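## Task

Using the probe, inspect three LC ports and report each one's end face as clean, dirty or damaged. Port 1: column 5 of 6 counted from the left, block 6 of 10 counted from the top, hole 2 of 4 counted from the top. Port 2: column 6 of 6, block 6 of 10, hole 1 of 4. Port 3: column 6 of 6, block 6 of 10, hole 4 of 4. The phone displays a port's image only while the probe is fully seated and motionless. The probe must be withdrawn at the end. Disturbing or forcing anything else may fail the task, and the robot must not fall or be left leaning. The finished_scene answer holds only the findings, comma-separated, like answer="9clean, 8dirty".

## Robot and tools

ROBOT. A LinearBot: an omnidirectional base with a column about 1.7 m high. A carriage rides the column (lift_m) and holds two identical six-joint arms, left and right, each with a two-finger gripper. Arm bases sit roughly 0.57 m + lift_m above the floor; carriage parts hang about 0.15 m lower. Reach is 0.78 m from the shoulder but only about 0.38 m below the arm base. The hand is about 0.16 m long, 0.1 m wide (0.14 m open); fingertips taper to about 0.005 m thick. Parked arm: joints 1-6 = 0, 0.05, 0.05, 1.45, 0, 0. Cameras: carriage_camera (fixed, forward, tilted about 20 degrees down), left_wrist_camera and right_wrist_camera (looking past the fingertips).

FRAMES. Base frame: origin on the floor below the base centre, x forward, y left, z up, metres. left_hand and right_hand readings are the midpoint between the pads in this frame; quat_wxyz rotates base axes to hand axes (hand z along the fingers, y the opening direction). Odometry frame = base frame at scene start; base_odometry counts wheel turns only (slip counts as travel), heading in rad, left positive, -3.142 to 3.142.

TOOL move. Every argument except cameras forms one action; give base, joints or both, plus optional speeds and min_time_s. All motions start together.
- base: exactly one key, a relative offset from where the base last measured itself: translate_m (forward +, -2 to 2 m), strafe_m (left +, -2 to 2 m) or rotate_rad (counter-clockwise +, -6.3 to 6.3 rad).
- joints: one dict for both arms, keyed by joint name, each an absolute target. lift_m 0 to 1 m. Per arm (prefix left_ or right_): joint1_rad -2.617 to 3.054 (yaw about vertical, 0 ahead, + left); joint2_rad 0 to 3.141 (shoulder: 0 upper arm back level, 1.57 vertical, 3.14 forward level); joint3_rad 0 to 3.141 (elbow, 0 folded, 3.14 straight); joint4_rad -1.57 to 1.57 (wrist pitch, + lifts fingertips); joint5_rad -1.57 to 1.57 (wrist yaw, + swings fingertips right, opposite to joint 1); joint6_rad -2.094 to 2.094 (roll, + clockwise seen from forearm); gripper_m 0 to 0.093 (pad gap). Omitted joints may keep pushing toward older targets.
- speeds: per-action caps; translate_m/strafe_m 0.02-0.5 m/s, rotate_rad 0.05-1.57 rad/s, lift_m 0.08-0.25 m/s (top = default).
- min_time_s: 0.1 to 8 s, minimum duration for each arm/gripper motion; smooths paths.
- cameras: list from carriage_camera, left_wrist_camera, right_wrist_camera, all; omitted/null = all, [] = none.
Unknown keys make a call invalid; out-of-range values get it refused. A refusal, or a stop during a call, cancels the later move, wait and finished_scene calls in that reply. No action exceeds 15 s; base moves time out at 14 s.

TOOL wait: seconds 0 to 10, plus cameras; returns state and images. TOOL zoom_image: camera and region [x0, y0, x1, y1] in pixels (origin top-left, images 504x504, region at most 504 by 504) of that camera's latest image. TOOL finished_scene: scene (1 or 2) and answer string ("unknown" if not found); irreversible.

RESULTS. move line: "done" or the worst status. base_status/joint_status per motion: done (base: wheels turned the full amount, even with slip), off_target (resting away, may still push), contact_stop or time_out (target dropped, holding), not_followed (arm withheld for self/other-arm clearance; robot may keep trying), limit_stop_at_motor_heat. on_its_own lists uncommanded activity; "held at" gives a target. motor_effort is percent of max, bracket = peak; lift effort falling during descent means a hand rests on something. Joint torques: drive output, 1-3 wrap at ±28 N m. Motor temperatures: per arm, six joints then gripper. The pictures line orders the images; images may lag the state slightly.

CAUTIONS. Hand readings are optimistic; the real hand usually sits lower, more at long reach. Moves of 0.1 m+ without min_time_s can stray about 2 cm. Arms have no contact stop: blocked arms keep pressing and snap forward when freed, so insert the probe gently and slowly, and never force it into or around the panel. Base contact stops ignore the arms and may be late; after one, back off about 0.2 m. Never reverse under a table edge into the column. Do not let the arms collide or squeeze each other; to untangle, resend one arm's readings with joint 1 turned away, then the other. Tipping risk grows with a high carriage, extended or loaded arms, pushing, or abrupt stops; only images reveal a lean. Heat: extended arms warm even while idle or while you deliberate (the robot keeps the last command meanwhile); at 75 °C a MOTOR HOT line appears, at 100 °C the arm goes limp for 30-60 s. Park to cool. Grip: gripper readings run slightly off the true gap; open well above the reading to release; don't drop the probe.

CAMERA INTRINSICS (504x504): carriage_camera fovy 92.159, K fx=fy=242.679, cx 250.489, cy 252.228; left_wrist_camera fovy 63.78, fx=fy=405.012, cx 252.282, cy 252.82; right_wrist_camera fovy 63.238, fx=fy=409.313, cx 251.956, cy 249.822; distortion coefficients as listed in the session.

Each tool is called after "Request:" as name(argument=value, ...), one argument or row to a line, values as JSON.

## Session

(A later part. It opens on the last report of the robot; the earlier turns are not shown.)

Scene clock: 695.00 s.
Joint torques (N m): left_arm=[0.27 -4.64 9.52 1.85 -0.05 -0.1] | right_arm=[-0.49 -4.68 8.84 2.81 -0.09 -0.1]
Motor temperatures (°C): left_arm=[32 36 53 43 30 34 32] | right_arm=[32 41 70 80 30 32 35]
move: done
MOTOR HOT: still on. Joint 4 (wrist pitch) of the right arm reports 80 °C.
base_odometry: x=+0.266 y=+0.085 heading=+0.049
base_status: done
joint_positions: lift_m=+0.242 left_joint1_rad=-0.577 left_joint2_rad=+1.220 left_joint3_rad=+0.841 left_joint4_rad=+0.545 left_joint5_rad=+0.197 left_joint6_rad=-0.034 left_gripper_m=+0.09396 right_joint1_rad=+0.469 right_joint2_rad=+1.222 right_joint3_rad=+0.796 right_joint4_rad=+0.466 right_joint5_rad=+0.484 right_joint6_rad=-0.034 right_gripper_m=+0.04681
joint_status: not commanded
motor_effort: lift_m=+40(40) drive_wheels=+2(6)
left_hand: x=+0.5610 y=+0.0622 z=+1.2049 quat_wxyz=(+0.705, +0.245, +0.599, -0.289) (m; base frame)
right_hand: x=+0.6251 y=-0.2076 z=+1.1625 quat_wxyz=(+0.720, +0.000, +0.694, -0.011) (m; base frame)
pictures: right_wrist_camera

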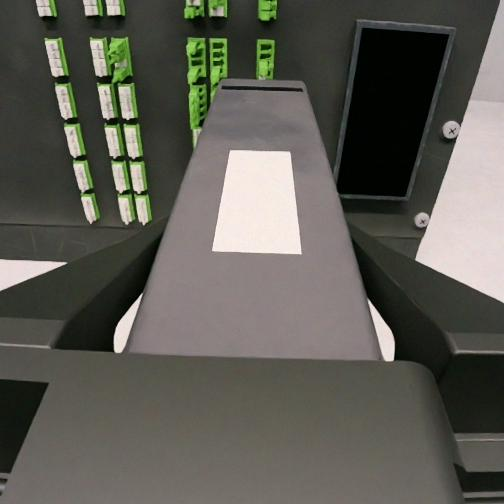

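Request:
wait(
  seconds=0.1,
  cameras=["left_wrist_camera"],
)

Request:
zoom_image(
  camera="left_wrist_camera",
  region=[200, 150, 500, 450],
)

Scene clock: 698.03 s.
Joint torques (N m): left_arm=[0.34 -4.63 9.36 1.86 -0.06 -0.09] | right_arm=[-0.59 -4.81 8.8 2.82 -0.15 -0.11]
Motor temperatures (°C): left_arm=[32 36 53 43 30 34 32] | right_arm=[32 40 70 79 30 32 35]
MOTOR HOT: still on. Joint 4 (wrist pitch) of the right arm reports 79 °C.
base_odometry: x=+0.266 y=+0.085 heading=+0.049
base_status: done
joint_positions: lift_m=+0.242 left_joint1_rad=-0.577 left_joint2_rad=+1.220 left_joint3_rad=+0.841 left_joint4_rad=+0.545 left_joint5_rad=+0.197 left_joint6_rad=-0.034 left_gripper_m=+0.09396 right_joint1_rad=+0.469 right_joint2_rad=+1.222 right_joint3_rad=+0.796 right_joint4_rad=+0.466 right_joint5_rad=+0.484 right_joint6_rad=-0.034 right_gripper_m=+0.04681
joint_status: not commanded
motor_effort: lift_m=+39(40) drive_wheels=+1(6)
left_hand: x=+0.5610 y=+0.0622 z=+1.2049 quat_wxyz=(+0.705, +0.245, +0.599, -0.289) (m; base frame)
right_hand: x=+0.6251 y=-0.2076 z=+1.1625 quat_wxyz=(+0.720, +0.000, +0.694, -0.011) (m; base frame)
wait: 0.10 s; at rest from the start
pictures: left_wrist_camera

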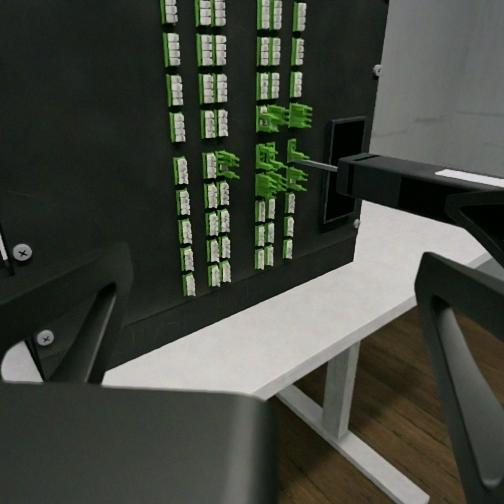

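Scaled by 1.680.

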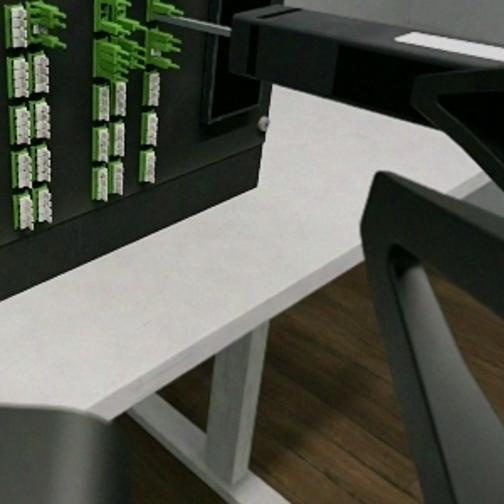

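Request:
zoom_image(
  camera="left_wrist_camera",
  region=[275, 120, 365, 210],
)

Scaled by 5.600.

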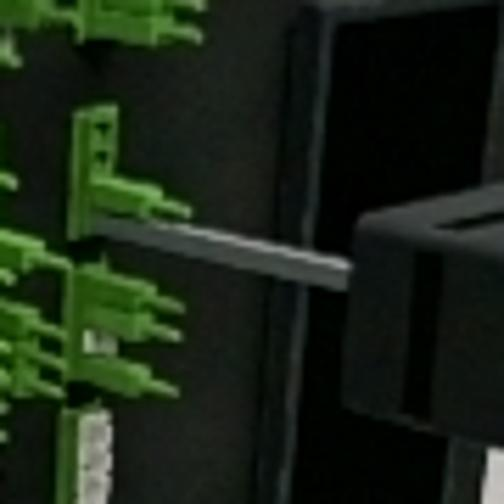

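Request:
move(
  base={"translate_m": -0.006},
  joints={"right_joint5_rad": 0.457},
  speeds={"translate_m": 0.02},
  cameras=[],
)

Request:
move(
  joints={"lift_m": 0.2405, "right_joint4_rad": 0.55},
  speeds={"lift_m": 0.08},
  cameras=[],
)

Request:
move(
  base={"strafe_m": -0.002},
  speeds={"strafe_m": 0.02},
  cameras=[],
)

Request:
move(
  base={"translate_m": 0.004},
  speeds={"translate_m": 0.02},
  cameras=["right_wrist_camera"],
)

Scene clock: 704.73 s.
Joint torques (N m): left_arm=[0.38 -4.53 9.5 1.85 -0.06 -0.11] | right_arm=[-0.29 -6.35 8.68 2.64 0.04 -0.11]
Motor temperatures (°C): left_arm=[32 36 53 43 30 34 32] | right_arm=[32 40 70 79 30 32 35]
move: done
MOTOR HOT: still on. Joint 4 (wrist pitch) of the right arm reports 79 °C.
base_odometry: x=+0.260 y=+0.085 heading=+0.049
base_status: done
joint_positions: lift_m=+0.242 left_joint1_rad=-0.577 left_joint2_rad=+1.220 left_joint3_rad=+0.841 left_joint4_rad=+0.545 left_joint5_rad=+0.197 left_joint6_rad=-0.034 left_gripper_m=+0.09396 right_joint1_rad=+0.465 right_joint2_rad=+1.235 right_joint3_rad=+0.796 right_joint4_rad=+0.483 right_joint5_rad=+0.471 right_joint6_rad=-0.034 right_gripper_m=+0.04681
joint_status: all done
motor_effort: lift_m=+39(40) drive_wheels=-2(7)
left_hand: x=+0.5610 y=+0.0622 z=+1.2049 quat_wxyz=(+0.705, +0.245, +0.599, -0.289) (m; base frame)
right_hand: x=+0.6278 y=-0.2058 z=+1.1614 quat_wxyz=(+0.721, -0.002, +0.693, -0.007) (m; base frame)
pictures: none
No camera images: "cameras" was empty.

Scene clock: 705.13 s.
Joint torques (N m): left_arm=[0.35 -4.6 9.48 1.86 -0.05 -0.09] | right_arm=[-0.29 -6.09 8.8 2.72 0.01 -0.11]
Motor temperatures (°C): left_arm=[32 36 53 43 30 34 32] | right_arm=[32 40 70 79 30 32 35]
move: off_target
MOTOR HOT: still on. Joint 4 (wrist pitch) of the right arm reports 79 °C.
base_odometry: x=+0.260 y=+0.085 heading=+0.049
base_status: not commanded
joint_positions: lift_m=+0.241 left_joint1_rad=-0.577 left_joint2_rad=+1.220 left_joint3_rad=+0.841 left_joint4_rad=+0.545 left_joint5_rad=+0.197 left_joint6_rad=-0.034 left_gripper_m=+0.09396 right_joint1_rad=+0.465 right_joint2_rad=+1.235 right_joint3_rad=+0.796 right_joint4_rad=+0.486 right_joint5_rad=+0.471 right_joint6_rad=-0.034 right_gripper_m=+0.04681
joint_status: right_joint4_rad off_target (ended at +0.486, target +0.550); the others done
motor_effort: lift_m=+36(37) drive_wheels=-2(2)
left_hand: x=+0.5610 y=+0.0622 z=+1.2041 quat_wxyz=(+0.705, +0.245, +0.599, -0.289) (m; base frame)
right_hand: x=+0.6278 y=-0.2058 z=+1.1613 quat_wxyz=(+0.722, -0.002, +0.692, -0.007) (m; base frame)
pictures: none
No camera images: "cameras" was empty.

Scene clock: 706.03 s.
Joint torques (N m): left_arm=[0.27 -4.72 9.46 1.83 -0.07 -0.1] | right_arm=[-0.34 -6.11 8.84 2.77 0.02 -0.12]
Motor temperatures (°C): left_arm=[32 36 53 43 30 34 32] | right_arm=[32 40 70 79 30 32 35]
move: done
MOTOR HOT: still on. Joint 4 (wrist pitch) of the right arm reports 79 °C.
base_odometry: x=+0.260 y=+0.083 heading=+0.050
base_status: done
joint_positions: lift_m=+0.241 left_joint1_rad=-0.578 left_joint2_rad=+1.220 left_joint3_rad=+0.841 left_joint4_rad=+0.545 left_joint5_rad=+0.197 left_joint6_rad=-0.034 left_gripper_m=+0.09396 right_joint1_rad=+0.465 right_joint2_rad=+1.235 right_joint3_rad=+0.796 right_joint4_rad=+0.486 right_joint5_rad=+0.468 right_joint6_rad=-0.034 right_gripper_m=+0.04681
joint_status: not commanded
motor_effort: lift_m=+37(37) drive_wheels=+1(2)
left_hand: x=+0.5609 y=+0.0620 z=+1.2041 quat_wxyz=(+0.705, +0.245, +0.599, -0.289) (m; base frame)
right_hand: x=+0.6278 y=-0.2052 z=+1.1613 quat_wxyz=(+0.722, -0.003, +0.692, -0.005) (m; base frame)
pictures: none
No camera images: "cameras" was empty.

Scene clock: 706.60 s.
Joint torques (N m): left_arm=[0.31 -4.68 9.46 1.88 -0.04 -0.11] | right_arm=[-0.18 -5.96 8.65 2.74 -0.07 -0.11]
Motor temperatures (°C): left_arm=[32 36 53 43 30 34 32] | right_arm=[32 40 70 79 30 32 35]
move: done
MOTOR HOT: still on. Joint 4 (wrist pitch) of the right arm reports 79 °C.
base_odometry: x=+0.264 y=+0.083 heading=+0.050
base_status: done
joint_positions: lift_m=+0.241 left_joint1_rad=-0.578 left_joint2_rad=+1.220 left_joint3_rad=+0.841 left_joint4_rad=+0.545 left_joint5_rad=+0.197 left_joint6_rad=-0.034 left_gripper_m=+0.09396 right_joint1_rad=+0.466 right_joint2_rad=+1.234 right_joint3_rad=+0.796 right_joint4_rad=+0.486 right_joint5_rad=+0.479 right_joint6_rad=-0.034 right_gripper_m=+0.04681
joint_status: not commanded
motor_effort: lift_m=+36(37) drive_wheels=+1(6)
left_hand: x=+0.5609 y=+0.0620 z=+1.2041 quat_wxyz=(+0.705, +0.245, +0.599, -0.289) (m; base frame)
right_hand: x=+0.6276 y=-0.2069 z=+1.1614 quat_wxyz=(+0.722, +0.001, +0.692, -0.009) (m; base frame)
pictures: right_wrist_camera

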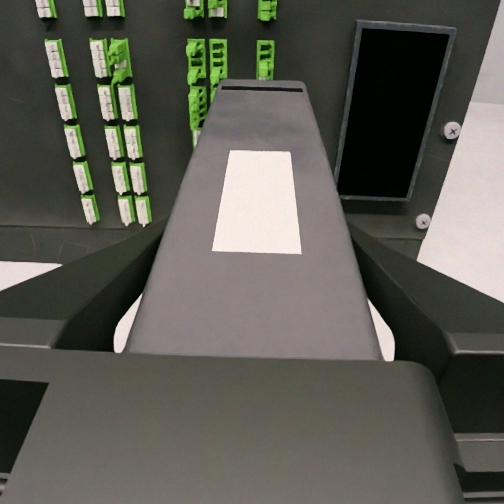

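Request:
move(
  base={"strafe_m": -0.002},
  joints={"right_joint5_rad": 0.464},
  speeds={"strafe_m": 0.02},
  cameras=[],
)

Request:
move(
  base={"translate_m": 0.002},
  speeds={"translate_m": 0.02},
  cameras=["right_wrist_camera"],
)

Request:
move(
  base={"translate_m": 0.002},
  speeds={"translate_m": 0.02},
  cameras=["right_wrist_camera"],
)

Scene clock: 709.70 s.
Joint torques (N m): left_arm=[0.35 -4.57 9.47 1.84 -0.06 -0.08] | right_arm=[-0.28 -6.13 8.75 2.78 0.03 -0.11]
Motor temperatures (°C): left_arm=[32 36 53 43 30 34 32] | right_arm=[32 40 70 79 30 32 35]
move: done
MOTOR HOT: still on. Joint 4 (wrist pitch) of the right arm reports 79 °C.
base_odometry: x=+0.264 y=+0.081 heading=+0.050
base_status: done
joint_positions: lift_m=+0.241 left_joint1_rad=-0.578 left_joint2_rad=+1.220 left_joint3_rad=+0.841 left_joint4_rad=+0.545 left_joint5_rad=+0.197 left_joint6_rad=-0.034 left_gripper_m=+0.09396 right_joint1_rad=+0.466 right_joint2_rad=+1.234 right_joint3_rad=+0.796 right_joint4_rad=+0.486 right_joint5_rad=+0.477 right_joint6_rad=-0.034 right_gripper_m=+0.04681
joint_status: all done
motor_effort: lift_m=+37(37) drive_wheels=+1(4)
left_hand: x=+0.5609 y=+0.0620 z=+1.2041 quat_wxyz=(+0.705, +0.245, +0.599, -0.289) (m; base frame)
right_hand: x=+0.6276 y=-0.2065 z=+1.1614 quat_wxyz=(+0.722, +0.000, +0.692, -0.008) (m; base frame)
pictures: none
No camera images: "cameras" was empty.

Scene clock: 710.20 s.
Joint torques (N m): left_arm=[0.36 -4.56 9.54 1.85 -0.06 -0.11] | right_arm=[-0.64 -5.19 8.66 2.86 -0.07 -0.13]
Motor temperatures (°C): left_arm=[32 36 53 43 30 34 32] | right_arm=[32 40 70 79 30 32 35]
move: done
MOTOR HOT: still on. Joint 4 (wrist pitch) of the right arm reports 79 °C.
base_odometry: x=+0.266 y=+0.082 heading=+0.050
base_status: done
joint_positions: lift_m=+0.241 left_joint1_rad=-0.578 left_joint2_rad=+1.220 left_joint3_rad=+0.841 left_joint4_rad=+0.545 left_joint5_rad=+0.197 left_joint6_rad=-0.034 left_gripper_m=+0.09396 right_joint1_rad=+0.470 right_joint2_rad=+1.226 right_joint3_rad=+0.796 right_joint4_rad=+0.474 right_joint5_rad=+0.481 right_joint6_rad=-0.034 right_gripper_m=+0.04681
joint_status: not commanded
motor_effort: lift_m=+37(37) drive_wheels=+1(5)
left_hand: x=+0.5609 y=+0.0620 z=+1.2041 quat_wxyz=(+0.705, +0.245, +0.599, -0.289) (m; base frame)
right_hand: x=+0.6257 y=-0.2064 z=+1.1619 quat_wxyz=(+0.721, -0.001, +0.693, -0.009) (m; base frame)
pictures: right_wrist_camera

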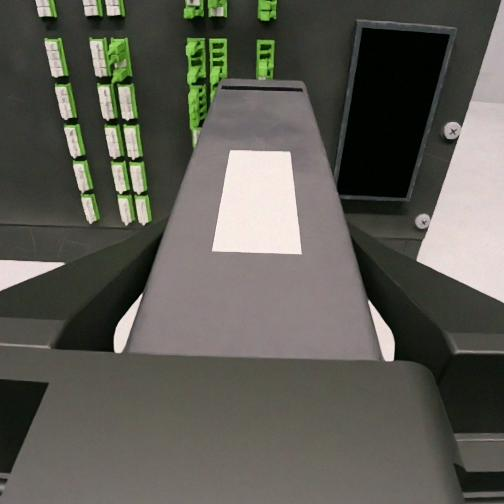

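Scene clock: 710.70 s.
Joint torques (N m): left_arm=[0.38 -4.68 9.43 1.85 -0.05 -0.11] | right_arm=[-1.01 -4.42 9.02 2.92 -0.07 -0.14]
Motor temperatures (°C): left_arm=[32 36 53 43 30 34 32] | right_arm=[32 40 70 79 30 32 35]
move: done
MOTOR HOT: still on. Joint 4 (wrist pitch) of the right arm reports 79 °C.
base_odometry: x=+0.268 y=+0.082 heading=+0.051
base_status: done
joint_positions: lift_m=+0.241 left_joint1_rad=-0.578 left_joint2_rad=+1.220 left_joint3_rad=+0.841 left_joint4_rad=+0.545 left_joint5_rad=+0.197 left_joint6_rad=-0.034 left_gripper_m=+0.09396 right_joint1_rad=+0.473 right_joint2_rad=+1.219 right_joint3_rad=+0.795 right_joint4_rad=+0.466 right_joint5_rad=+0.486 right_joint6_rad=-0.033 right_gripper_m=+0.04681
joint_status: not commanded
motor_effort: lift_m=+36(37) drive_wheels=+1(6)
left_hand: x=+0.5609 y=+0.0620 z=+1.2041 quat_wxyz=(+0.705, +0.245, +0.599, -0.289) (m; base frame)
right_hand: x=+0.6241 y=-0.2065 z=+1.1618 quat_wxyz=(+0.720, +0.000, +0.694, -0.009) (m; base frame)
pictures: right_wrist_camera

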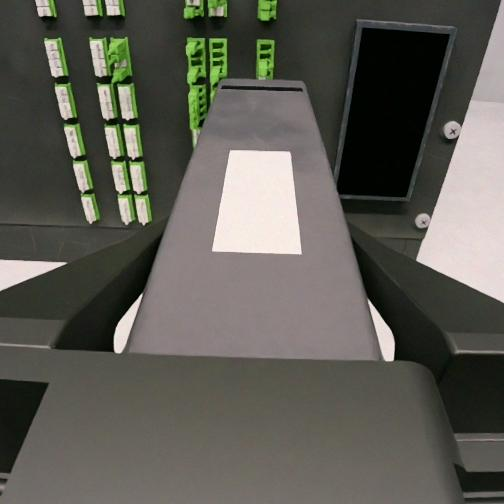

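Request:
move(
  base={"translate_m": -0.004},
  joints={"right_joint5_rad": 0.458, "lift_m": 0.2395, "right_joint6_rad": -0.036, "right_joint4_rad": 0.556},
  speeds={"translate_m": 0.02, "lift_m": 0.08},
  cameras=[],
)

Request:
move(
  base={"translate_m": 0.003},
  speeds={"translate_m": 0.02},
  cameras=["right_wrist_camera"],
)

Request:
zoom_image(
  camera="right_wrist_camera",
  region=[235, 30, 295, 90],
)

Scene clock: 714.10 s.
Joint torques (N m): left_arm=[0.34 -4.7 9.43 1.83 -0.06 -0.1] | right_arm=[-0.58 -6.01 8.81 2.8 0.07 -0.07]
Motor temperatures (°C): left_arm=[32 36 53 43 30 34 32] | right_arm=[32 40 70 79 30 32 35]
move: off_target
MOTOR HOT: still on. Joint 4 (wrist pitch) of the right arm reports 79 °C.
base_odometry: x=+0.264 y=+0.082 heading=+0.051
base_status: done
joint_positions: lift_m=+0.240 left_joint1_rad=-0.578 left_joint2_rad=+1.220 left_joint3_rad=+0.841 left_joint4_rad=+0.544 left_joint5_rad=+0.197 left_joint6_rad=-0.034 left_gripper_m=+0.09396 right_joint1_rad=+0.469 right_joint2_rad=+1.231 right_joint3_rad=+0.795 right_joint4_rad=+0.486 right_joint5_rad=+0.473 right_joint6_rad=-0.032 right_gripper_m=+0.04681
joint_status: right_joint4_rad off_target (ended at +0.486, target +0.556); the others done
motor_effort: lift_m=+37(38) drive_wheels=+0(7)
left_hand: x=+0.5609 y=+0.0620 z=+1.2030 quat_wxyz=(+0.705, +0.245, +0.599, -0.289) (m; base frame)
right_hand: x=+0.6266 y=-0.2048 z=+1.1607 quat_wxyz=(+0.722, -0.002, +0.691, -0.005) (m; base frame)
pictures: none
No camera images: "cameras" was empty.

Scene clock: 714.63 s.
Joint torques (N m): left_arm=[0.34 -4.59 9.57 1.87 -0.05 -0.09] | right_arm=[-0.65 -5.19 9.06 2.84 -0.08 -0.08]
Motor temperatures (°C): left_arm=[32 36 53 43 30 34 32] | right_arm=[32 40 70 79 30 32 35]
move: done
MOTOR HOT: still on. Joint 4 (wrist pitch) of the right arm reports 79 °C.
base_odometry: x=+0.267 y=+0.082 heading=+0.051
base_status: done
joint_positions: lift_m=+0.240 left_joint1_rad=-0.578 left_joint2_rad=+1.220 left_joint3_rad=+0.841 left_joint4_rad=+0.544 left_joint5_rad=+0.197 left_joint6_rad=-0.034 left_gripper_m=+0.09396 right_joint1_rad=+0.471 right_joint2_rad=+1.227 right_joint3_rad=+0.795 right_joint4_rad=+0.482 right_joint5_rad=+0.483 right_joint6_rad=-0.032 right_gripper_m=+0.04681
joint_status: not commanded
motor_effort: lift_m=+37(37) drive_wheels=+0(6)
left_hand: x=+0.5609 y=+0.0620 z=+1.2030 quat_wxyz=(+0.705, +0.245, +0.599, -0.289) (m; base frame)
right_hand: x=+0.6257 y=-0.2064 z=+1.1612 quat_wxyz=(+0.722, +0.001, +0.692, -0.008) (m; base frame)
pictures: right_wrist_camera

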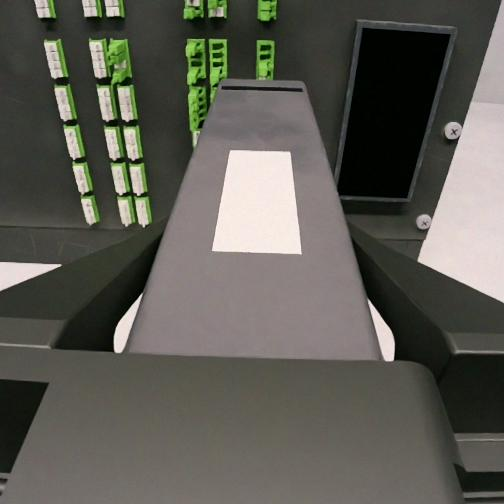

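Scaled by 8.400.

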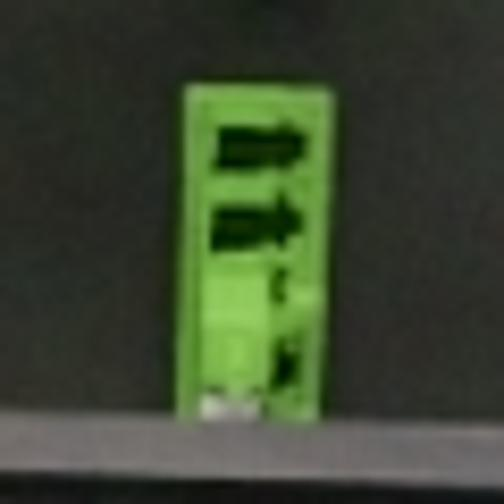

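Request:
move(
  base={"strafe_m": -0.002},
  joints={"right_joint5_rad": 0.462, "lift_m": 0.2388},
  speeds={"strafe_m": 0.02, "lift_m": 0.08},
  cameras=[],
)

Request:
move(
  base={"translate_m": 0.002},
  speeds={"translate_m": 0.02},
  cameras=["right_wrist_camera"],
)

Request:
move(
  base={"translate_m": 0.002},
  speeds={"translate_m": 0.02},
  cameras=["right_wrist_camera"],
)

Scene clock: 717.23 s.
Joint torques (N m): left_arm=[0.38 -4.67 9.4 1.87 -0.07 -0.11] | right_arm=[-0.76 -5.38 8.83 2.84 -0.05 -0.11]
Motor temperatures (°C): left_arm=[32 36 53 43 30 34 32] | right_arm=[32 40 69 80 30 32 35]
move: done
MOTOR HOT: still on. Joint 4 (wrist pitch) of the right arm reports 80 °C.
base_odometry: x=+0.267 y=+0.080 heading=+0.051
base_status: done
joint_positions: lift_m=+0.239 left_joint1_rad=-0.579 left_joint2_rad=+1.220 left_joint3_rad=+0.841 left_joint4_rad=+0.545 left_joint5_rad=+0.198 left_joint6_rad=-0.034 left_gripper_m=+0.09396 right_joint1_rad=+0.471 right_joint2_rad=+1.227 right_joint3_rad=+0.795 right_joint4_rad=+0.482 right_joint5_rad=+0.480 right_joint6_rad=-0.032 right_gripper_m=+0.04681
joint_status: all done
motor_effort: lift_m=+36(37) drive_wheels=+1(4)
left_hand: x=+0.5606 y=+0.0617 z=+1.2024 quat_wxyz=(+0.705, +0.246, +0.599, -0.290) (m; base frame)
right_hand: x=+0.6257 y=-0.2059 z=+1.1606 quat_wxyz=(+0.722, +0.000, +0.692, -0.007) (m; base frame)
pictures: none
No camera images: "cameras" was empty.

Scene clock: 717.73 s.
Joint torques (N m): left_arm=[0.42 -4.68 9.43 1.86 -0.04 -0.1] | right_arm=[-0.79 -4.74 8.96 2.95 -0.03 -0.09]
Motor temperatures (°C): left_arm=[32 36 53 43 30 34 32] | right_arm=[32 40 69 80 30 32 35]
move: done
MOTOR HOT: still on. Joint 4 (wrist pitch) of the right arm reports 80 °C.
base_odometry: x=+0.269 y=+0.080 heading=+0.051
base_status: done
joint_positions: lift_m=+0.239 left_joint1_rad=-0.579 left_joint2_rad=+1.220 left_joint3_rad=+0.841 left_joint4_rad=+0.545 left_joint5_rad=+0.198 left_joint6_rad=-0.034 left_gripper_m=+0.09396 right_joint1_rad=+0.473 right_joint2_rad=+1.221 right_joint3_rad=+0.795 right_joint4_rad=+0.473 right_joint5_rad=+0.483 right_joint6_rad=-0.032 right_gripper_m=+0.04681
joint_status: not commanded
motor_effort: lift_m=+36(36) drive_wheels=+1(6)
left_hand: x=+0.5606 y=+0.0617 z=+1.2024 quat_wxyz=(+0.705, +0.246, +0.599, -0.290) (m; base frame)
right_hand: x=+0.6243 y=-0.2061 z=+1.1612 quat_wxyz=(+0.722, +0.000, +0.692, -0.008) (m; base frame)
pictures: right_wrist_camera

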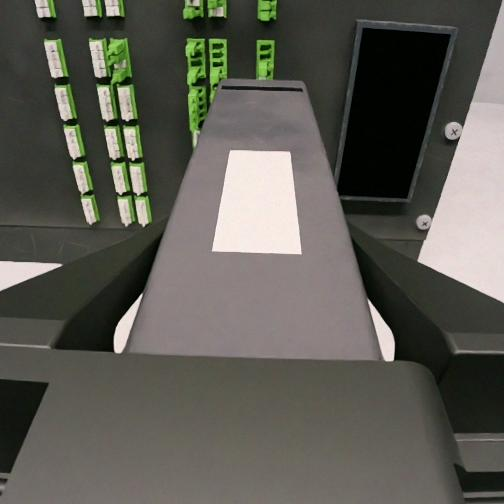

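Scene clock: 718.23 s.
Joint torques (N m): left_arm=[0.2 -4.6 9.33 1.85 -0.06 -0.1] | right_arm=[-1.29 -3.74 9.13 2.98 -0.09 -0.09]
Motor temperatures (°C): left_arm=[32 36 54 43 30 34 32] | right_arm=[32 40 69 80 30 32 35]
move: done
MOTOR HOT: still on. Joint 4 (wrist pitch) of the right arm reports 80 °C.
base_odometry: x=+0.271 y=+0.080 heading=+0.052
base_status: done
joint_positions: lift_m=+0.239 left_joint1_rad=-0.579 left_joint2_rad=+1.220 left_joint3_rad=+0.841 left_joint4_rad=+0.545 left_joint5_rad=+0.198 left_joint6_rad=-0.034 left_gripper_m=+0.09396 right_joint1_rad=+0.476 right_joint2_rad=+1.214 right_joint3_rad=+0.792 right_joint4_rad=+0.466 right_joint5_rad=+0.487 right_joint6_rad=-0.032 right_gripper_m=+0.04681
joint_status: not commanded
motor_effort: lift_m=+36(36) drive_wheels=+2(7)
left_hand: x=+0.5606 y=+0.0617 z=+1.2024 quat_wxyz=(+0.705, +0.246, +0.599, -0.290) (m; base frame)
right_hand: x=+0.6226 y=-0.2061 z=+1.1612 quat_wxyz=(+0.721, +0.000, +0.693, -0.008) (m; base frame)
pictures: right_wrist_camera

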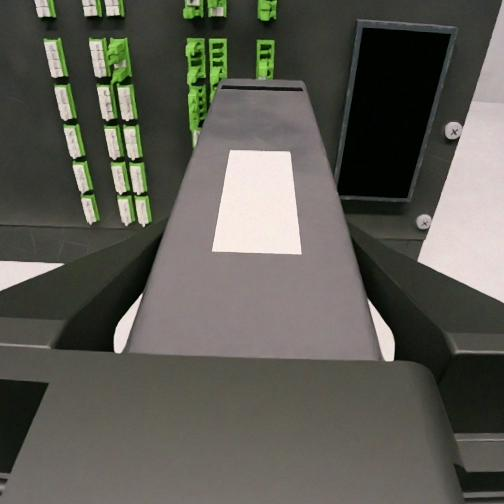

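Request:
move(
  base={"translate_m": -0.005},
  joints={"right_joint5_rad": 0.484, "lift_m": 0.2392},
  speeds={"translate_m": 0.02, "lift_m": 0.08},
  cameras=[],
)

Request:
move(
  base={"strafe_m": 0.003},
  speeds={"strafe_m": 0.02},
  cameras=[],
)

Request:
move(
  base={"translate_m": 0.003},
  speeds={"translate_m": 0.02},
  cameras=["right_wrist_camera"],
)

Request:
zoom_image(
  camera="right_wrist_camera",
  region=[235, 30, 295, 90],
)

Scene clock: 723.77 s.
Joint torques (N m): left_arm=[0.31 -4.72 9.42 1.84 -0.06 -0.11] | right_arm=[-0.75 -5.48 9.1 2.71 0.14 -0.1]
Motor temperatures (°C): left_arm=[32 36 54 43 30 34 32] | right_arm=[32 40 71 79 30 32 35]
move: done
MOTOR HOT: still on. Joint 4 (wrist pitch) of the right arm reports 79 °C.
base_odometry: x=+0.266 y=+0.080 heading=+0.052
base_status: done
joint_positions: lift_m=+0.239 left_joint1_rad=-0.579 left_joint2_rad=+1.220 left_joint3_rad=+0.841 left_joint4_rad=+0.545 left_joint5_rad=+0.198 left_joint6_rad=-0.034 left_gripper_m=+0.09396 right_joint1_rad=+0.471 right_joint2_rad=+1.230 right_joint3_rad=+0.792 right_joint4_rad=+0.490 right_joint5_rad=+0.487 right_joint6_rad=-0.032 right_gripper_m=+0.04681
joint_status: all done
motor_effort: lift_m=+42(43) drive_wheels=+0(7)
left_hand: x=+0.5606 y=+0.0617 z=+1.2024 quat_wxyz=(+0.705, +0.246, +0.599, -0.290) (m; base frame)
right_hand: x=+0.6259 y=-0.2066 z=+1.1603 quat_wxyz=(+0.723, +0.003, +0.691, -0.008) (m; base frame)
pictures: none
No camera images: "cameras" was empty.

Scene clock: 724.47 s.
Joint torques (N m): left_arm=[0.27 -4.71 9.5 1.86 -0.09 -0.12] | right_arm=[-0.58 -5.57 9.17 2.76 0.12 -0.1]
Motor temperatures (°C): left_arm=[32 36 54 43 30 34 32] | right_arm=[32 40 71 79 30 32 35]
move: done
MOTOR HOT: still on. Joint 4 (wrist pitch) of the right arm reports 79 °C.
base_odometry: x=+0.266 y=+0.083 heading=+0.051
base_status: done
joint_positions: lift_m=+0.239 left_joint1_rad=-0.579 left_joint2_rad=+1.220 left_joint3_rad=+0.841 left_joint4_rad=+0.545 left_joint5_rad=+0.197 left_joint6_rad=-0.034 left_gripper_m=+0.09396 right_joint1_rad=+0.471 right_joint2_rad=+1.230 right_joint3_rad=+0.792 right_joint4_rad=+0.490 right_joint5_rad=+0.487 right_joint6_rad=-0.032 right_gripper_m=+0.04681
joint_status: not commanded
motor_effort: lift_m=+42(42) drive_wheels=-4(6)
left_hand: x=+0.5606 y=+0.0617 z=+1.2024 quat_wxyz=(+0.705, +0.245, +0.599, -0.290) (m; base frame)
right_hand: x=+0.6259 y=-0.2067 z=+1.1603 quat_wxyz=(+0.723, +0.003, +0.691, -0.009) (m; base frame)
pictures: none
No camera images: "cameras" was empty.

Scene clock: 725.07 s.
Joint torques (N m): left_arm=[0.4 -4.64 9.4 1.85 -0.07 -0.1] | right_arm=[-0.9 -5.24 9.32 2.79 0.07 -0.12]
Motor temperatures (°C): left_arm=[32 36 54 43 30 34 32] | right_arm=[32 40 71 79 30 32 35]
move: done
MOTOR HOT: still on. Joint 4 (wrist pitch) of the right arm reports 79 °C.
base_odometry: x=+0.269 y=+0.083 heading=+0.051
base_status: done
joint_positions: lift_m=+0.239 left_joint1_rad=-0.579 left_joint2_rad=+1.220 left_joint3_rad=+0.841 left_joint4_rad=+0.545 left_joint5_rad=+0.197 left_joint6_rad=-0.034 left_gripper_m=+0.09396 right_joint1_rad=+0.473 right_joint2_rad=+1.229 right_joint3_rad=+0.792 right_joint4_rad=+0.488 right_joint5_rad=+0.491 right_joint6_rad=-0.032 right_gripper_m=+0.04681
joint_status: not commanded
motor_effort: lift_m=+42(42) drive_wheels=+1(6)
left_hand: x=+0.5606 y=+0.0617 z=+1.2025 quat_wxyz=(+0.705, +0.245, +0.599, -0.290) (m; base frame)
right_hand: x=+0.6257 y=-0.2070 z=+1.1603 quat_wxyz=(+0.723, +0.004, +0.691, -0.010) (m; base frame)
pictures: right_wrist_camera

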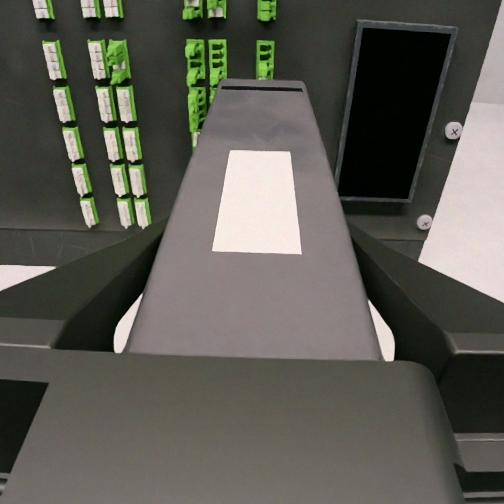

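Scaled by 8.400.

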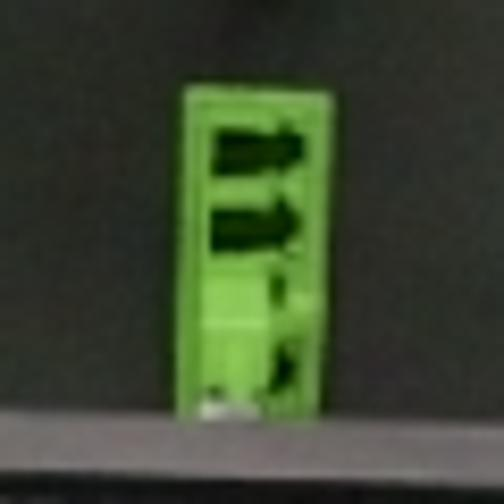

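Request:
move(
  base={"translate_m": 0.002},
  speeds={"translate_m": 0.02},
  cameras=["right_wrist_camera"],
)

Request:
move(
  base={"translate_m": 0.001},
  speeds={"translate_m": 0.02},
  cameras=["right_wrist_camera"],
)

Scene clock: 728.43 s.
Joint torques (N m): left_arm=[0.42 -4.74 9.43 1.84 -0.08 -0.11] | right_arm=[-1.01 -4.82 9.06 2.87 0.09 -0.12]
Motor temperatures (°C): left_arm=[32 36 54 43 30 34 32] | right_arm=[32 40 72 79 30 32 35]
move: done
MOTOR HOT: still on. Joint 4 (wrist pitch) of the right arm reports 79 °C.
base_odometry: x=+0.271 y=+0.083 heading=+0.051
base_status: done
joint_positions: lift_m=+0.239 left_joint1_rad=-0.579 left_joint2_rad=+1.220 left_joint3_rad=+0.841 left_joint4_rad=+0.545 left_joint5_rad=+0.197 left_joint6_rad=-0.034 left_gripper_m=+0.09396 right_joint1_rad=+0.475 right_joint2_rad=+1.222 right_joint3_rad=+0.792 right_joint4_rad=+0.478 right_joint5_rad=+0.493 right_joint6_rad=-0.032 right_gripper_m=+0.04681
joint_status: not commanded
motor_effort: lift_m=+42(42) drive_wheels=+2(7)
left_hand: x=+0.5606 y=+0.0617 z=+1.2024 quat_wxyz=(+0.705, +0.245, +0.599, -0.290) (m; base frame)
right_hand: x=+0.6242 y=-0.2068 z=+1.1607 quat_wxyz=(+0.722, +0.003, +0.692, -0.010) (m; base frame)
pictures: right_wrist_camera

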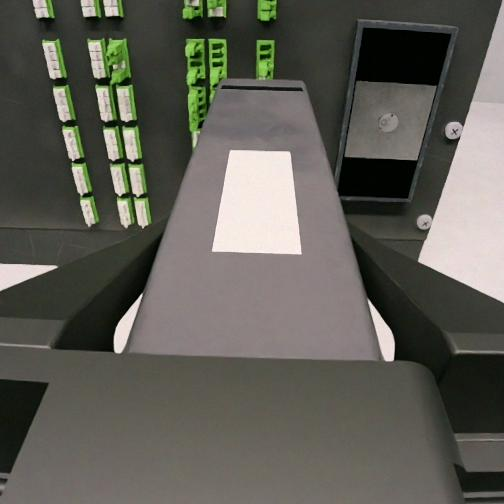

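Scene clock: 728.87 s.
Joint torques (N m): left_arm=[0.4 -4.83 9.39 1.86 -0.06 -0.06] | right_arm=[-1.1 -4.37 8.95 2.9 0.08 -0.11]
Motor temperatures (°C): left_arm=[32 36 54 43 30 34 32] | right_arm=[32 40 72 79 30 32 35]
move: done
MOTOR HOT: still on. Joint 4 (wrist pitch) of the right arm reports 79 °C.
base_odometry: x=+0.272 y=+0.083 heading=+0.051
base_status: done
joint_positions: lift_m=+0.239 left_joint1_rad=-0.579 left_joint2_rad=+1.220 left_joint3_rad=+0.841 left_joint4_rad=+0.545 left_joint5_rad=+0.197 left_joint6_rad=-0.034 left_gripper_m=+0.09396 right_joint1_rad=+0.477 right_joint2_rad=+1.219 right_joint3_rad=+0.792 right_joint4_rad=+0.474 right_joint5_rad=+0.493 right_joint6_rad=-0.032 right_gripper_m=+0.04681
joint_status: not commanded
motor_effort: lift_m=+42(42) drive_wheels=+3(8)
left_hand: x=+0.5606 y=+0.0617 z=+1.2024 quat_wxyz=(+0.705, +0.245, +0.599, -0.290) (m; base frame)
right_hand: x=+0.6235 y=-0.2065 z=+1.1610 quat_wxyz=(+0.722, +0.003, +0.692, -0.009) (m; base frame)
pictures: right_wrist_camera

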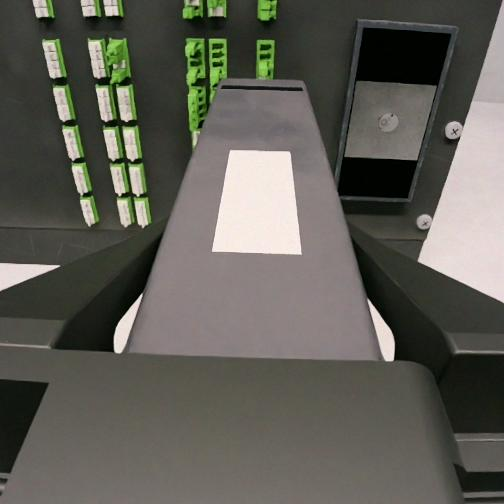

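Seated.

Request:
zoom_image(
  camera="right_wrist_camera",
  region=[369, 103, 409, 143],
)

Request:
zoom_image(
  camera="right_wrist_camera",
  region=[345, 75, 440, 165],
)

Scaled by 12.600.

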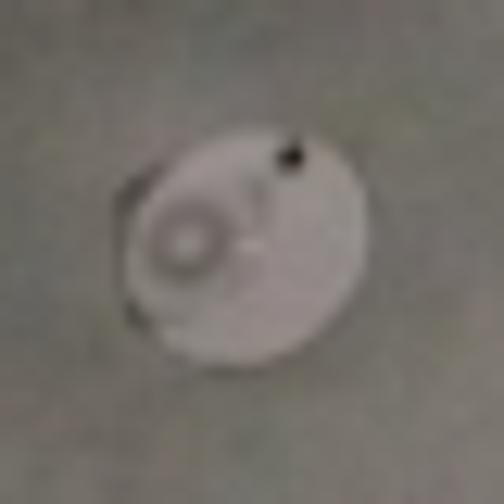

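Scaled by 5.305.

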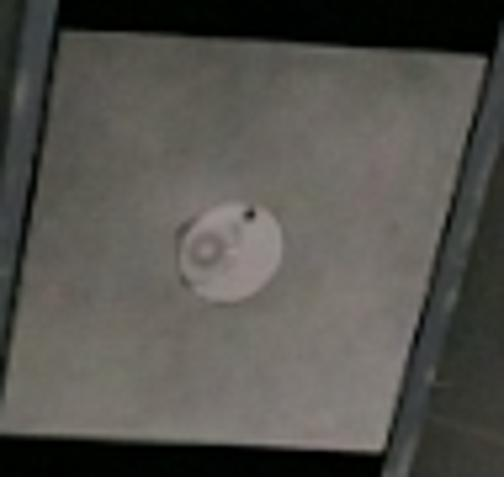

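Request:
wait(
  seconds=0.3,
  cameras=["carriage_camera", "right_wrist_camera"],
)

Request:
zoom_image(
  camera="right_wrist_camera",
  region=[374, 108, 404, 138],
)

Scene clock: 732.70 s.
Joint torques (N m): left_arm=[0.35 -4.67 9.46 1.88 -0.06 -0.11] | right_arm=[-1.13 -4.42 9.1 2.92 0.06 -0.1]
Motor temperatures (°C): left_arm=[32 36 54 43 30 34 32] | right_arm=[32 40 72 80 30 32 35]
MOTOR HOT: still on. Joint 4 (wrist pitch) of the right arm reports 80 °C.
base_odometry: x=+0.272 y=+0.083 heading=+0.051
base_status: done
joint_positions: lift_m=+0.239 left_joint1_rad=-0.579 left_joint2_rad=+1.220 left_joint3_rad=+0.841 left_joint4_rad=+0.545 left_joint5_rad=+0.197 left_joint6_rad=-0.034 left_gripper_m=+0.09396 right_joint1_rad=+0.477 right_joint2_rad=+1.219 right_joint3_rad=+0.792 right_joint4_rad=+0.474 right_joint5_rad=+0.494 right_joint6_rad=-0.032 right_gripper_m=+0.04681
joint_status: not commanded
motor_effort: lift_m=+42(42) drive_wheels=+3(8)
left_hand: x=+0.5606 y=+0.0617 z=+1.2024 quat_wxyz=(+0.705, +0.245, +0.599, -0.290) (m; base frame)
right_hand: x=+0.6235 y=-0.2066 z=+1.1609 quat_wxyz=(+0.722, +0.003, +0.692, -0.010) (m; base frame)
wait: 0.30 s; at rest from the start
pictures: carriage_camera, right_wrist_camera

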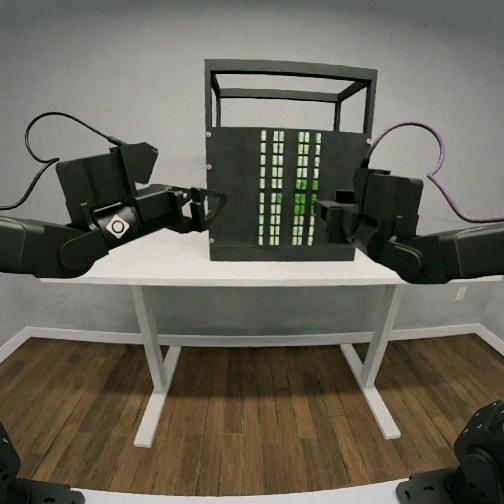

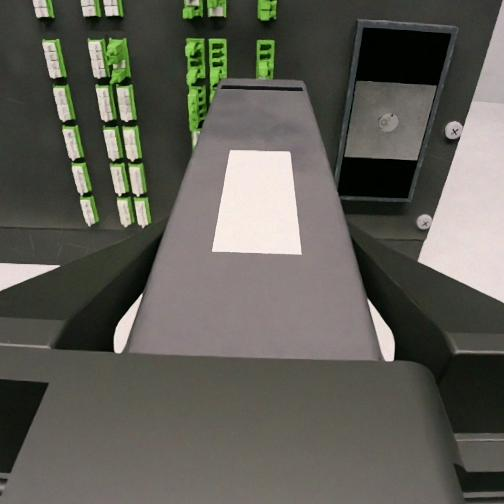

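Scaled by 16.800.

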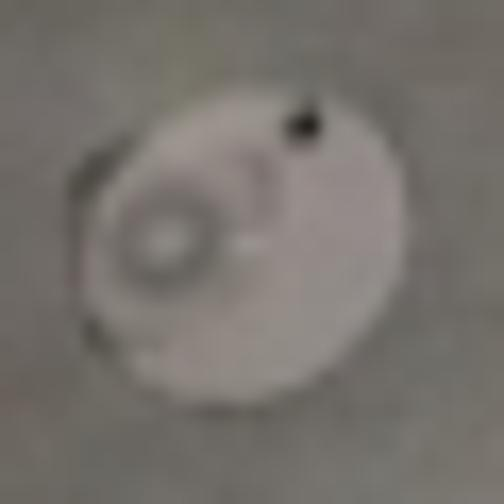

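Request:
move(
  base={"translate_m": -0.03},
  speeds={"translate_m": 0.04},
  cameras=[],
)

Request:
move(
  base={"translate_m": -0.05},
  speeds={"translate_m": 0.08},
  cameras=[],
)

Request:
move(
  base={"strafe_m": 0.034},
  joints={"lift_m": 0.2517},
  speeds={"strafe_m": 0.04, "lift_m": 0.08},
  cameras=[],
)

Request:
wait(
  seconds=0.8,
  cameras=["right_wrist_camera"],
)

Request:
zoom_image(
  camera="right_wrist_camera",
  region=[225, 10, 305, 90],
)

Scene clock: 737.23 s.
Joint torques (N m): left_arm=[0.32 -4.57 9.43 1.84 -0.07 -0.07] | right_arm=[-0.72 -5.85 8.99 2.77 0.14 -0.11]
Motor temperatures (°C): left_arm=[32 36 54 43 30 34 32] | right_arm=[32 40 73 80 30 32 35]
move: done
MOTOR HOT: still on. Joint 4 (wrist pitch) of the right arm reports 80 °C.
base_odometry: x=+0.242 y=+0.082 heading=+0.051
base_status: done
joint_positions: lift_m=+0.239 left_joint1_rad=-0.579 left_joint2_rad=+1.220 left_joint3_rad=+0.841 left_joint4_rad=+0.545 left_joint5_rad=+0.197 left_joint6_rad=-0.034 left_gripper_m=+0.09396 right_joint1_rad=+0.471 right_joint2_rad=+1.232 right_joint3_rad=+0.792 right_joint4_rad=+0.493 right_joint5_rad=+0.486 right_joint6_rad=-0.032 right_gripper_m=+0.04681
joint_status: not commanded
motor_effort: lift_m=+42(42) drive_wheels=+1(8)
left_hand: x=+0.5606 y=+0.0617 z=+1.2024 quat_wxyz=(+0.705, +0.245, +0.599, -0.290) (m; base frame)
right_hand: x=+0.6264 y=-0.2065 z=+1.1602 quat_wxyz=(+0.723, +0.003, +0.690, -0.008) (m; base frame)
pictures: none
No camera images: "cameras" was empty.

Scene clock: 738.57 s.
Joint torques (N m): left_arm=[0.49 -4.74 9.51 1.85 -0.08 -0.11] | right_arm=[-0.8 -5.98 8.92 2.72 0.16 -0.09]
Motor temperatures (°C): left_arm=[32 36 54 43 30 34 32] | right_arm=[32 40 73 80 30 32 35]
move: done
MOTOR HOT: still on. Joint 4 (wrist pitch) of the right arm reports 80 °C.
base_odometry: x=+0.192 y=+0.079 heading=+0.051
base_status: done
joint_positions: lift_m=+0.239 left_joint1_rad=-0.579 left_joint2_rad=+1.220 left_joint3_rad=+0.841 left_joint4_rad=+0.545 left_joint5_rad=+0.197 left_joint6_rad=-0.034 left_gripper_m=+0.09396 right_joint1_rad=+0.470 right_joint2_rad=+1.232 right_joint3_rad=+0.792 right_joint4_rad=+0.494 right_joint5_rad=+0.486 right_joint6_rad=-0.032 right_gripper_m=+0.04681
joint_status: not commanded
motor_effort: lift_m=+42(42) drive_wheels=+1(9)
left_hand: x=+0.5607 y=+0.0618 z=+1.2024 quat_wxyz=(+0.705, +0.245, +0.599, -0.290) (m; base frame)
right_hand: x=+0.6266 y=-0.2068 z=+1.1602 quat_wxyz=(+0.724, +0.003, +0.690, -0.008) (m; base frame)
pictures: none
No camera images: "cameras" was empty.

Scene clock: 739.87 s.
Joint torques (N m): left_arm=[0.35 -4.68 9.51 1.84 -0.05 -0.11] | right_arm=[-0.36 -5.91 9.01 2.65 0.18 -0.11]
Motor temperatures (°C): left_arm=[32 36 54 43 30 34 32] | right_arm=[32 40 73 80 30 32 35]
move: done
MOTOR HOT: still on. Joint 4 (wrist pitch) of the right arm reports 80 °C.
base_odometry: x=+0.190 y=+0.113 heading=+0.051
base_status: done
joint_positions: lift_m=+0.251 left_joint1_rad=-0.579 left_joint2_rad=+1.220 left_joint3_rad=+0.841 left_joint4_rad=+0.547 left_joint5_rad=+0.197 left_joint6_rad=-0.034 left_gripper_m=+0.09396 right_joint1_rad=+0.466 right_joint2_rad=+1.233 right_joint3_rad=+0.792 right_joint4_rad=+0.501 right_joint5_rad=+0.483 right_joint6_rad=-0.032 right_gripper_m=+0.04681
joint_status: all done
motor_effort: lift_m=+48(58) drive_wheels=+1(8)
left_hand: x=+0.5607 y=+0.0619 z=+1.2150 quat_wxyz=(+0.706, +0.245, +0.598, -0.290) (m; base frame)
right_hand: x=+0.6270 y=-0.2077 z=+1.1736 quat_wxyz=(+0.726, +0.005, +0.688, -0.008) (m; base frame)
pictures: none
No camera images: "cameras" was empty.

Scene clock: 740.67 s.
Joint torques (N m): left_arm=[0.38 -4.66 9.47 1.82 -0.05 -0.11] | right_arm=[-0.39 -5.87 9.1 2.63 0.17 -0.11]
Motor temperatures (°C): left_arm=[32 36 54 43 30 34 32] | right_arm=[32 40 73 80 30 32 35]
MOTOR HOT: still on. Joint 4 (wrist pitch) of the right arm reports 80 °C.
base_odometry: x=+0.190 y=+0.113 heading=+0.051
base_status: done
joint_positions: lift_m=+0.251 left_joint1_rad=-0.579 left_joint2_rad=+1.220 left_joint3_rad=+0.841 left_joint4_rad=+0.547 left_joint5_rad=+0.197 left_joint6_rad=-0.034 left_gripper_m=+0.09396 right_joint1_rad=+0.466 right_joint2_rad=+1.233 right_joint3_rad=+0.792 right_joint4_rad=+0.501 right_joint5_rad=+0.483 right_joint6_rad=-0.032 right_gripper_m=+0.04681
joint_status: all done
motor_effort: lift_m=+48(58) drive_wheels=+1(8)
left_hand: x=+0.5607 y=+0.0619 z=+1.2150 quat_wxyz=(+0.706, +0.245, +0.598, -0.290) (m; base frame)
right_hand: x=+0.6270 y=-0.2077 z=+1.1736 quat_wxyz=(+0.726, +0.005, +0.688, -0.008) (m; base frame)
wait: 0.80 s; at rest by 0.27 s
pictures: right_wrist_camera

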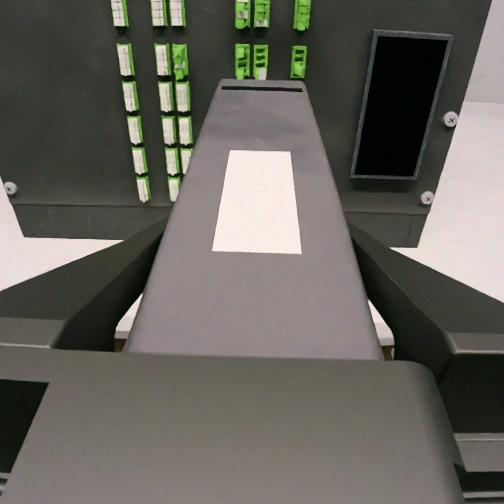

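Scaled by 6.300.

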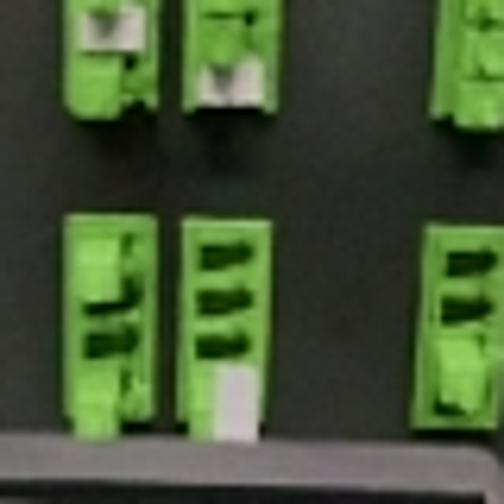

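Request:
move(
  base={"strafe_m": 0.002},
  joints={"right_joint4_rad": 0.549},
  speeds={"strafe_m": 0.02},
  cameras=[],
)

Request:
move(
  base={"translate_m": 0.049},
  speeds={"translate_m": 0.04},
  cameras=[],
)

Request:
wait(
  seconds=0.7,
  cameras=["right_wrist_camera"],
)

Request:
zoom_image(
  camera="right_wrist_camera",
  region=[235, 30, 295, 90],
)

Scene clock: 745.63 s.
Joint torques (N m): left_arm=[0.44 -4.63 9.42 1.83 -0.06 -0.1] | right_arm=[-0.05 -5.85 9.02 2.58 0.2 -0.09]
Motor temperatures (°C): left_arm=[32 36 54 43 30 34 32] | right_arm=[32 40 74 81 30 32 35]
move: off_target
MOTOR HOT: still on. Joint 4 (wrist pitch) of the right arm reports 81 °C.
base_odometry: x=+0.190 y=+0.115 heading=+0.051
base_status: done
joint_positions: lift_m=+0.251 left_joint1_rad=-0.579 left_joint2_rad=+1.220 left_joint3_rad=+0.841 left_joint4_rad=+0.547 left_joint5_rad=+0.197 left_joint6_rad=-0.034 left_gripper_m=+0.09396 right_joint1_rad=+0.465 right_joint2_rad=+1.233 right_joint3_rad=+0.792 right_joint4_rad=+0.500 right_joint5_rad=+0.483 right_joint6_rad=-0.032 right_gripper_m=+0.04681
joint_status: right_joint4_rad off_target (ended at +0.501, target +0.549)
motor_effort: lift_m=+48(49) drive_wheels=+1(6)
left_hand: x=+0.5607 y=+0.0619 z=+1.2150 quat_wxyz=(+0.706, +0.245, +0.598, -0.290) (m; base frame)
right_hand: x=+0.6272 y=-0.2082 z=+1.1735 quat_wxyz=(+0.725, +0.005, +0.688, -0.008) (m; base frame)
pictures: none
No camera images: "cameras" was empty.

Scene clock: 747.33 s.
Joint torques (N m): left_arm=[0.31 -4.66 9.43 1.83 -0.06 -0.11] | right_arm=[-0.2 -6 9.06 2.61 0.19 -0.08]
Motor temperatures (°C): left_arm=[32 36 54 43 30 34 32] | right_arm=[32 40 74 81 30 32 35]
move: done
MOTOR HOT: still on. Joint 4 (wrist pitch) of the right arm reports 81 °C.
base_odometry: x=+0.239 y=+0.117 heading=+0.051
base_status: done
joint_positions: lift_m=+0.251 left_joint1_rad=-0.579 left_joint2_rad=+1.220 left_joint3_rad=+0.841 left_joint4_rad=+0.547 left_joint5_rad=+0.197 left_joint6_rad=-0.034 left_gripper_m=+0.09396 right_joint1_rad=+0.465 right_joint2_rad=+1.233 right_joint3_rad=+0.792 right_joint4_rad=+0.500 right_joint5_rad=+0.483 right_joint6_rad=-0.032 right_gripper_m=+0.04681
joint_status: not commanded
motor_effort: lift_m=+48(49) drive_wheels=+2(8)
left_hand: x=+0.5607 y=+0.0619 z=+1.2150 quat_wxyz=(+0.706, +0.245, +0.598, -0.290) (m; base frame)
right_hand: x=+0.6272 y=-0.2082 z=+1.1733 quat_wxyz=(+0.725, +0.005, +0.688, -0.008) (m; base frame)
pictures: none
No camera images: "cameras" was empty.

Scene clock: 748.03 s.
Joint torques (N m): left_arm=[0.32 -4.64 9.43 1.82 -0.07 -0.1] | right_arm=[-0.24 -5.91 9.1 2.6 0.2 -0.09]
Motor temperatures (°C): left_arm=[32 36 54 43 30 34 32] | right_arm=[32 40 74 81 30 32 35]
MOTOR HOT: still on. Joint 4 (wrist pitch) of the right arm reports 81 °C.
base_odometry: x=+0.239 y=+0.117 heading=+0.051
base_status: done
joint_positions: lift_m=+0.251 left_joint1_rad=-0.579 left_joint2_rad=+1.220 left_joint3_rad=+0.841 left_joint4_rad=+0.547 left_joint5_rad=+0.197 left_joint6_rad=-0.034 left_gripper_m=+0.09396 right_joint1_rad=+0.465 right_joint2_rad=+1.233 right_joint3_rad=+0.792 right_joint4_rad=+0.500 right_joint5_rad=+0.483 right_joint6_rad=-0.032 right_gripper_m=+0.04681
joint_status: not commanded
motor_effort: lift_m=+48(49) drive_wheels=+2(8)
left_hand: x=+0.5607 y=+0.0619 z=+1.2150 quat_wxyz=(+0.706, +0.245, +0.598, -0.290) (m; base frame)
right_hand: x=+0.6272 y=-0.2082 z=+1.1733 quat_wxyz=(+0.725, +0.005, +0.688, -0.008) (m; base frame)
wait: 0.70 s; at rest by 0.27 s
pictures: right_wrist_camera

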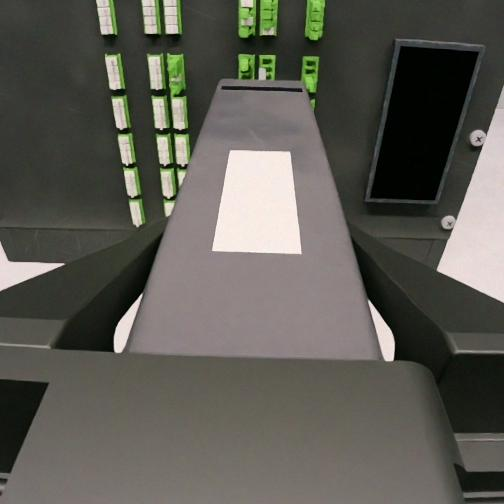

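Scaled by 8.400.

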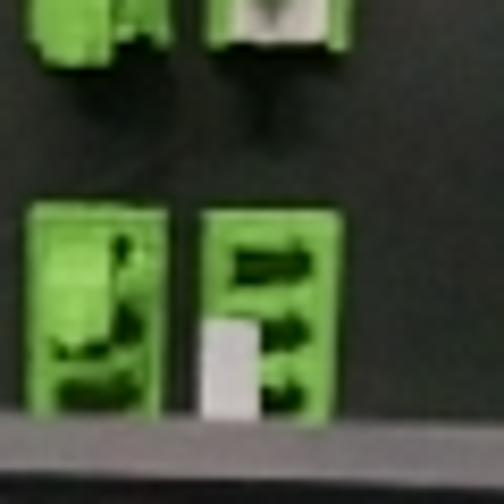

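Request:
move(
  base={"strafe_m": -0.001},
  joints={"right_joint4_rad": 0.528, "right_joint5_rad": 0.501},
  speeds={"strafe_m": 0.02},
  cameras=[],
)

Request:
wait(
  seconds=0.6,
  cameras=["right_wrist_camera"],
)

Request:
zoom_image(
  camera="right_wrist_camera",
  region=[235, 30, 295, 90],
)

Scene clock: 752.83 s.
Joint torques (N m): left_arm=[0.43 -4.6 9.43 1.8 -0.05 -0.09] | right_arm=[-0.43 -5.94 9.06 2.49 0.31 -0.11]
Motor temperatures (°C): left_arm=[32 36 54 43 30 34 32] | right_arm=[32 40 75 81 30 32 35]
move: done
MOTOR HOT: still on. Joint 4 (wrist pitch) of the right arm reports 81 °C.
base_odometry: x=+0.239 y=+0.116 heading=+0.052
base_status: done
joint_positions: lift_m=+0.251 left_joint1_rad=-0.579 left_joint2_rad=+1.220 left_joint3_rad=+0.841 left_joint4_rad=+0.547 left_joint5_rad=+0.197 left_joint6_rad=-0.034 left_gripper_m=+0.09396 right_joint1_rad=+0.465 right_joint2_rad=+1.233 right_joint3_rad=+0.792 right_joint4_rad=+0.488 right_joint5_rad=+0.487 right_joint6_rad=-0.032 right_gripper_m=+0.04681
joint_status: all done
motor_effort: lift_m=+48(48) drive_wheels=+1(8)
left_hand: x=+0.5607 y=+0.0619 z=+1.2150 quat_wxyz=(+0.706, +0.245, +0.598, -0.290) (m; base frame)
right_hand: x=+0.6273 y=-0.2089 z=+1.1706 quat_wxyz=(+0.722, +0.004, +0.692, -0.012) (m; base frame)
pictures: none
No camera images: "cameras" was empty.

Scene clock: 753.43 s.
Joint torques (N m): left_arm=[0.42 -4.59 9.43 1.83 -0.07 -0.11] | right_arm=[-0.27 -5.98 9.02 2.49 0.33 -0.1]
Motor temperatures (°C): left_arm=[32 36 54 43 30 34 32] | right_arm=[32 40 75 81 30 32 35]
MOTOR HOT: still on. Joint 4 (wrist pitch) of the right arm reports 81 °C.
base_odometry: x=+0.239 y=+0.116 heading=+0.052
base_status: done
joint_positions: lift_m=+0.251 left_joint1_rad=-0.579 left_joint2_rad=+1.220 left_joint3_rad=+0.841 left_joint4_rad=+0.547 left_joint5_rad=+0.197 left_joint6_rad=-0.034 left_gripper_m=+0.09396 right_joint1_rad=+0.465 right_joint2_rad=+1.233 right_joint3_rad=+0.792 right_joint4_rad=+0.487 right_joint5_rad=+0.488 right_joint6_rad=-0.032 right_gripper_m=+0.04681
joint_status: all done
motor_effort: lift_m=+48(48) drive_wheels=+1(8)
left_hand: x=+0.5607 y=+0.0619 z=+1.2150 quat_wxyz=(+0.706, +0.245, +0.598, -0.290) (m; base frame)
right_hand: x=+0.6273 y=-0.2091 z=+1.1705 quat_wxyz=(+0.721, +0.005, +0.693, -0.012) (m; base frame)
wait: 0.60 s; at rest by 0.27 s
pictures: right_wrist_camera

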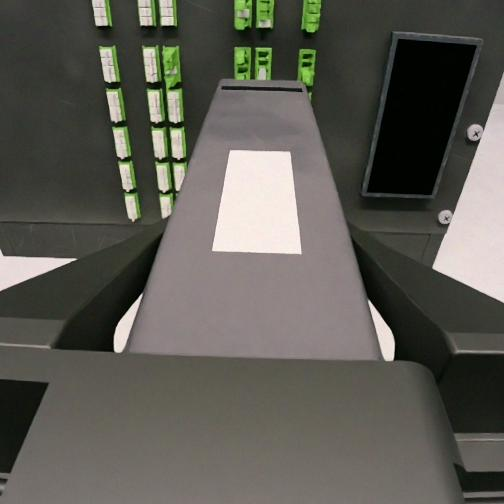

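Scaled by 8.400.

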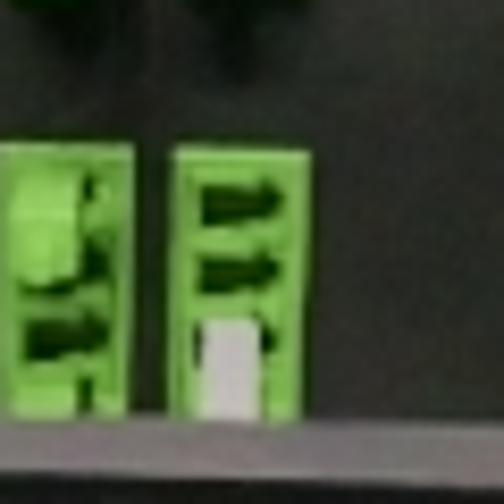

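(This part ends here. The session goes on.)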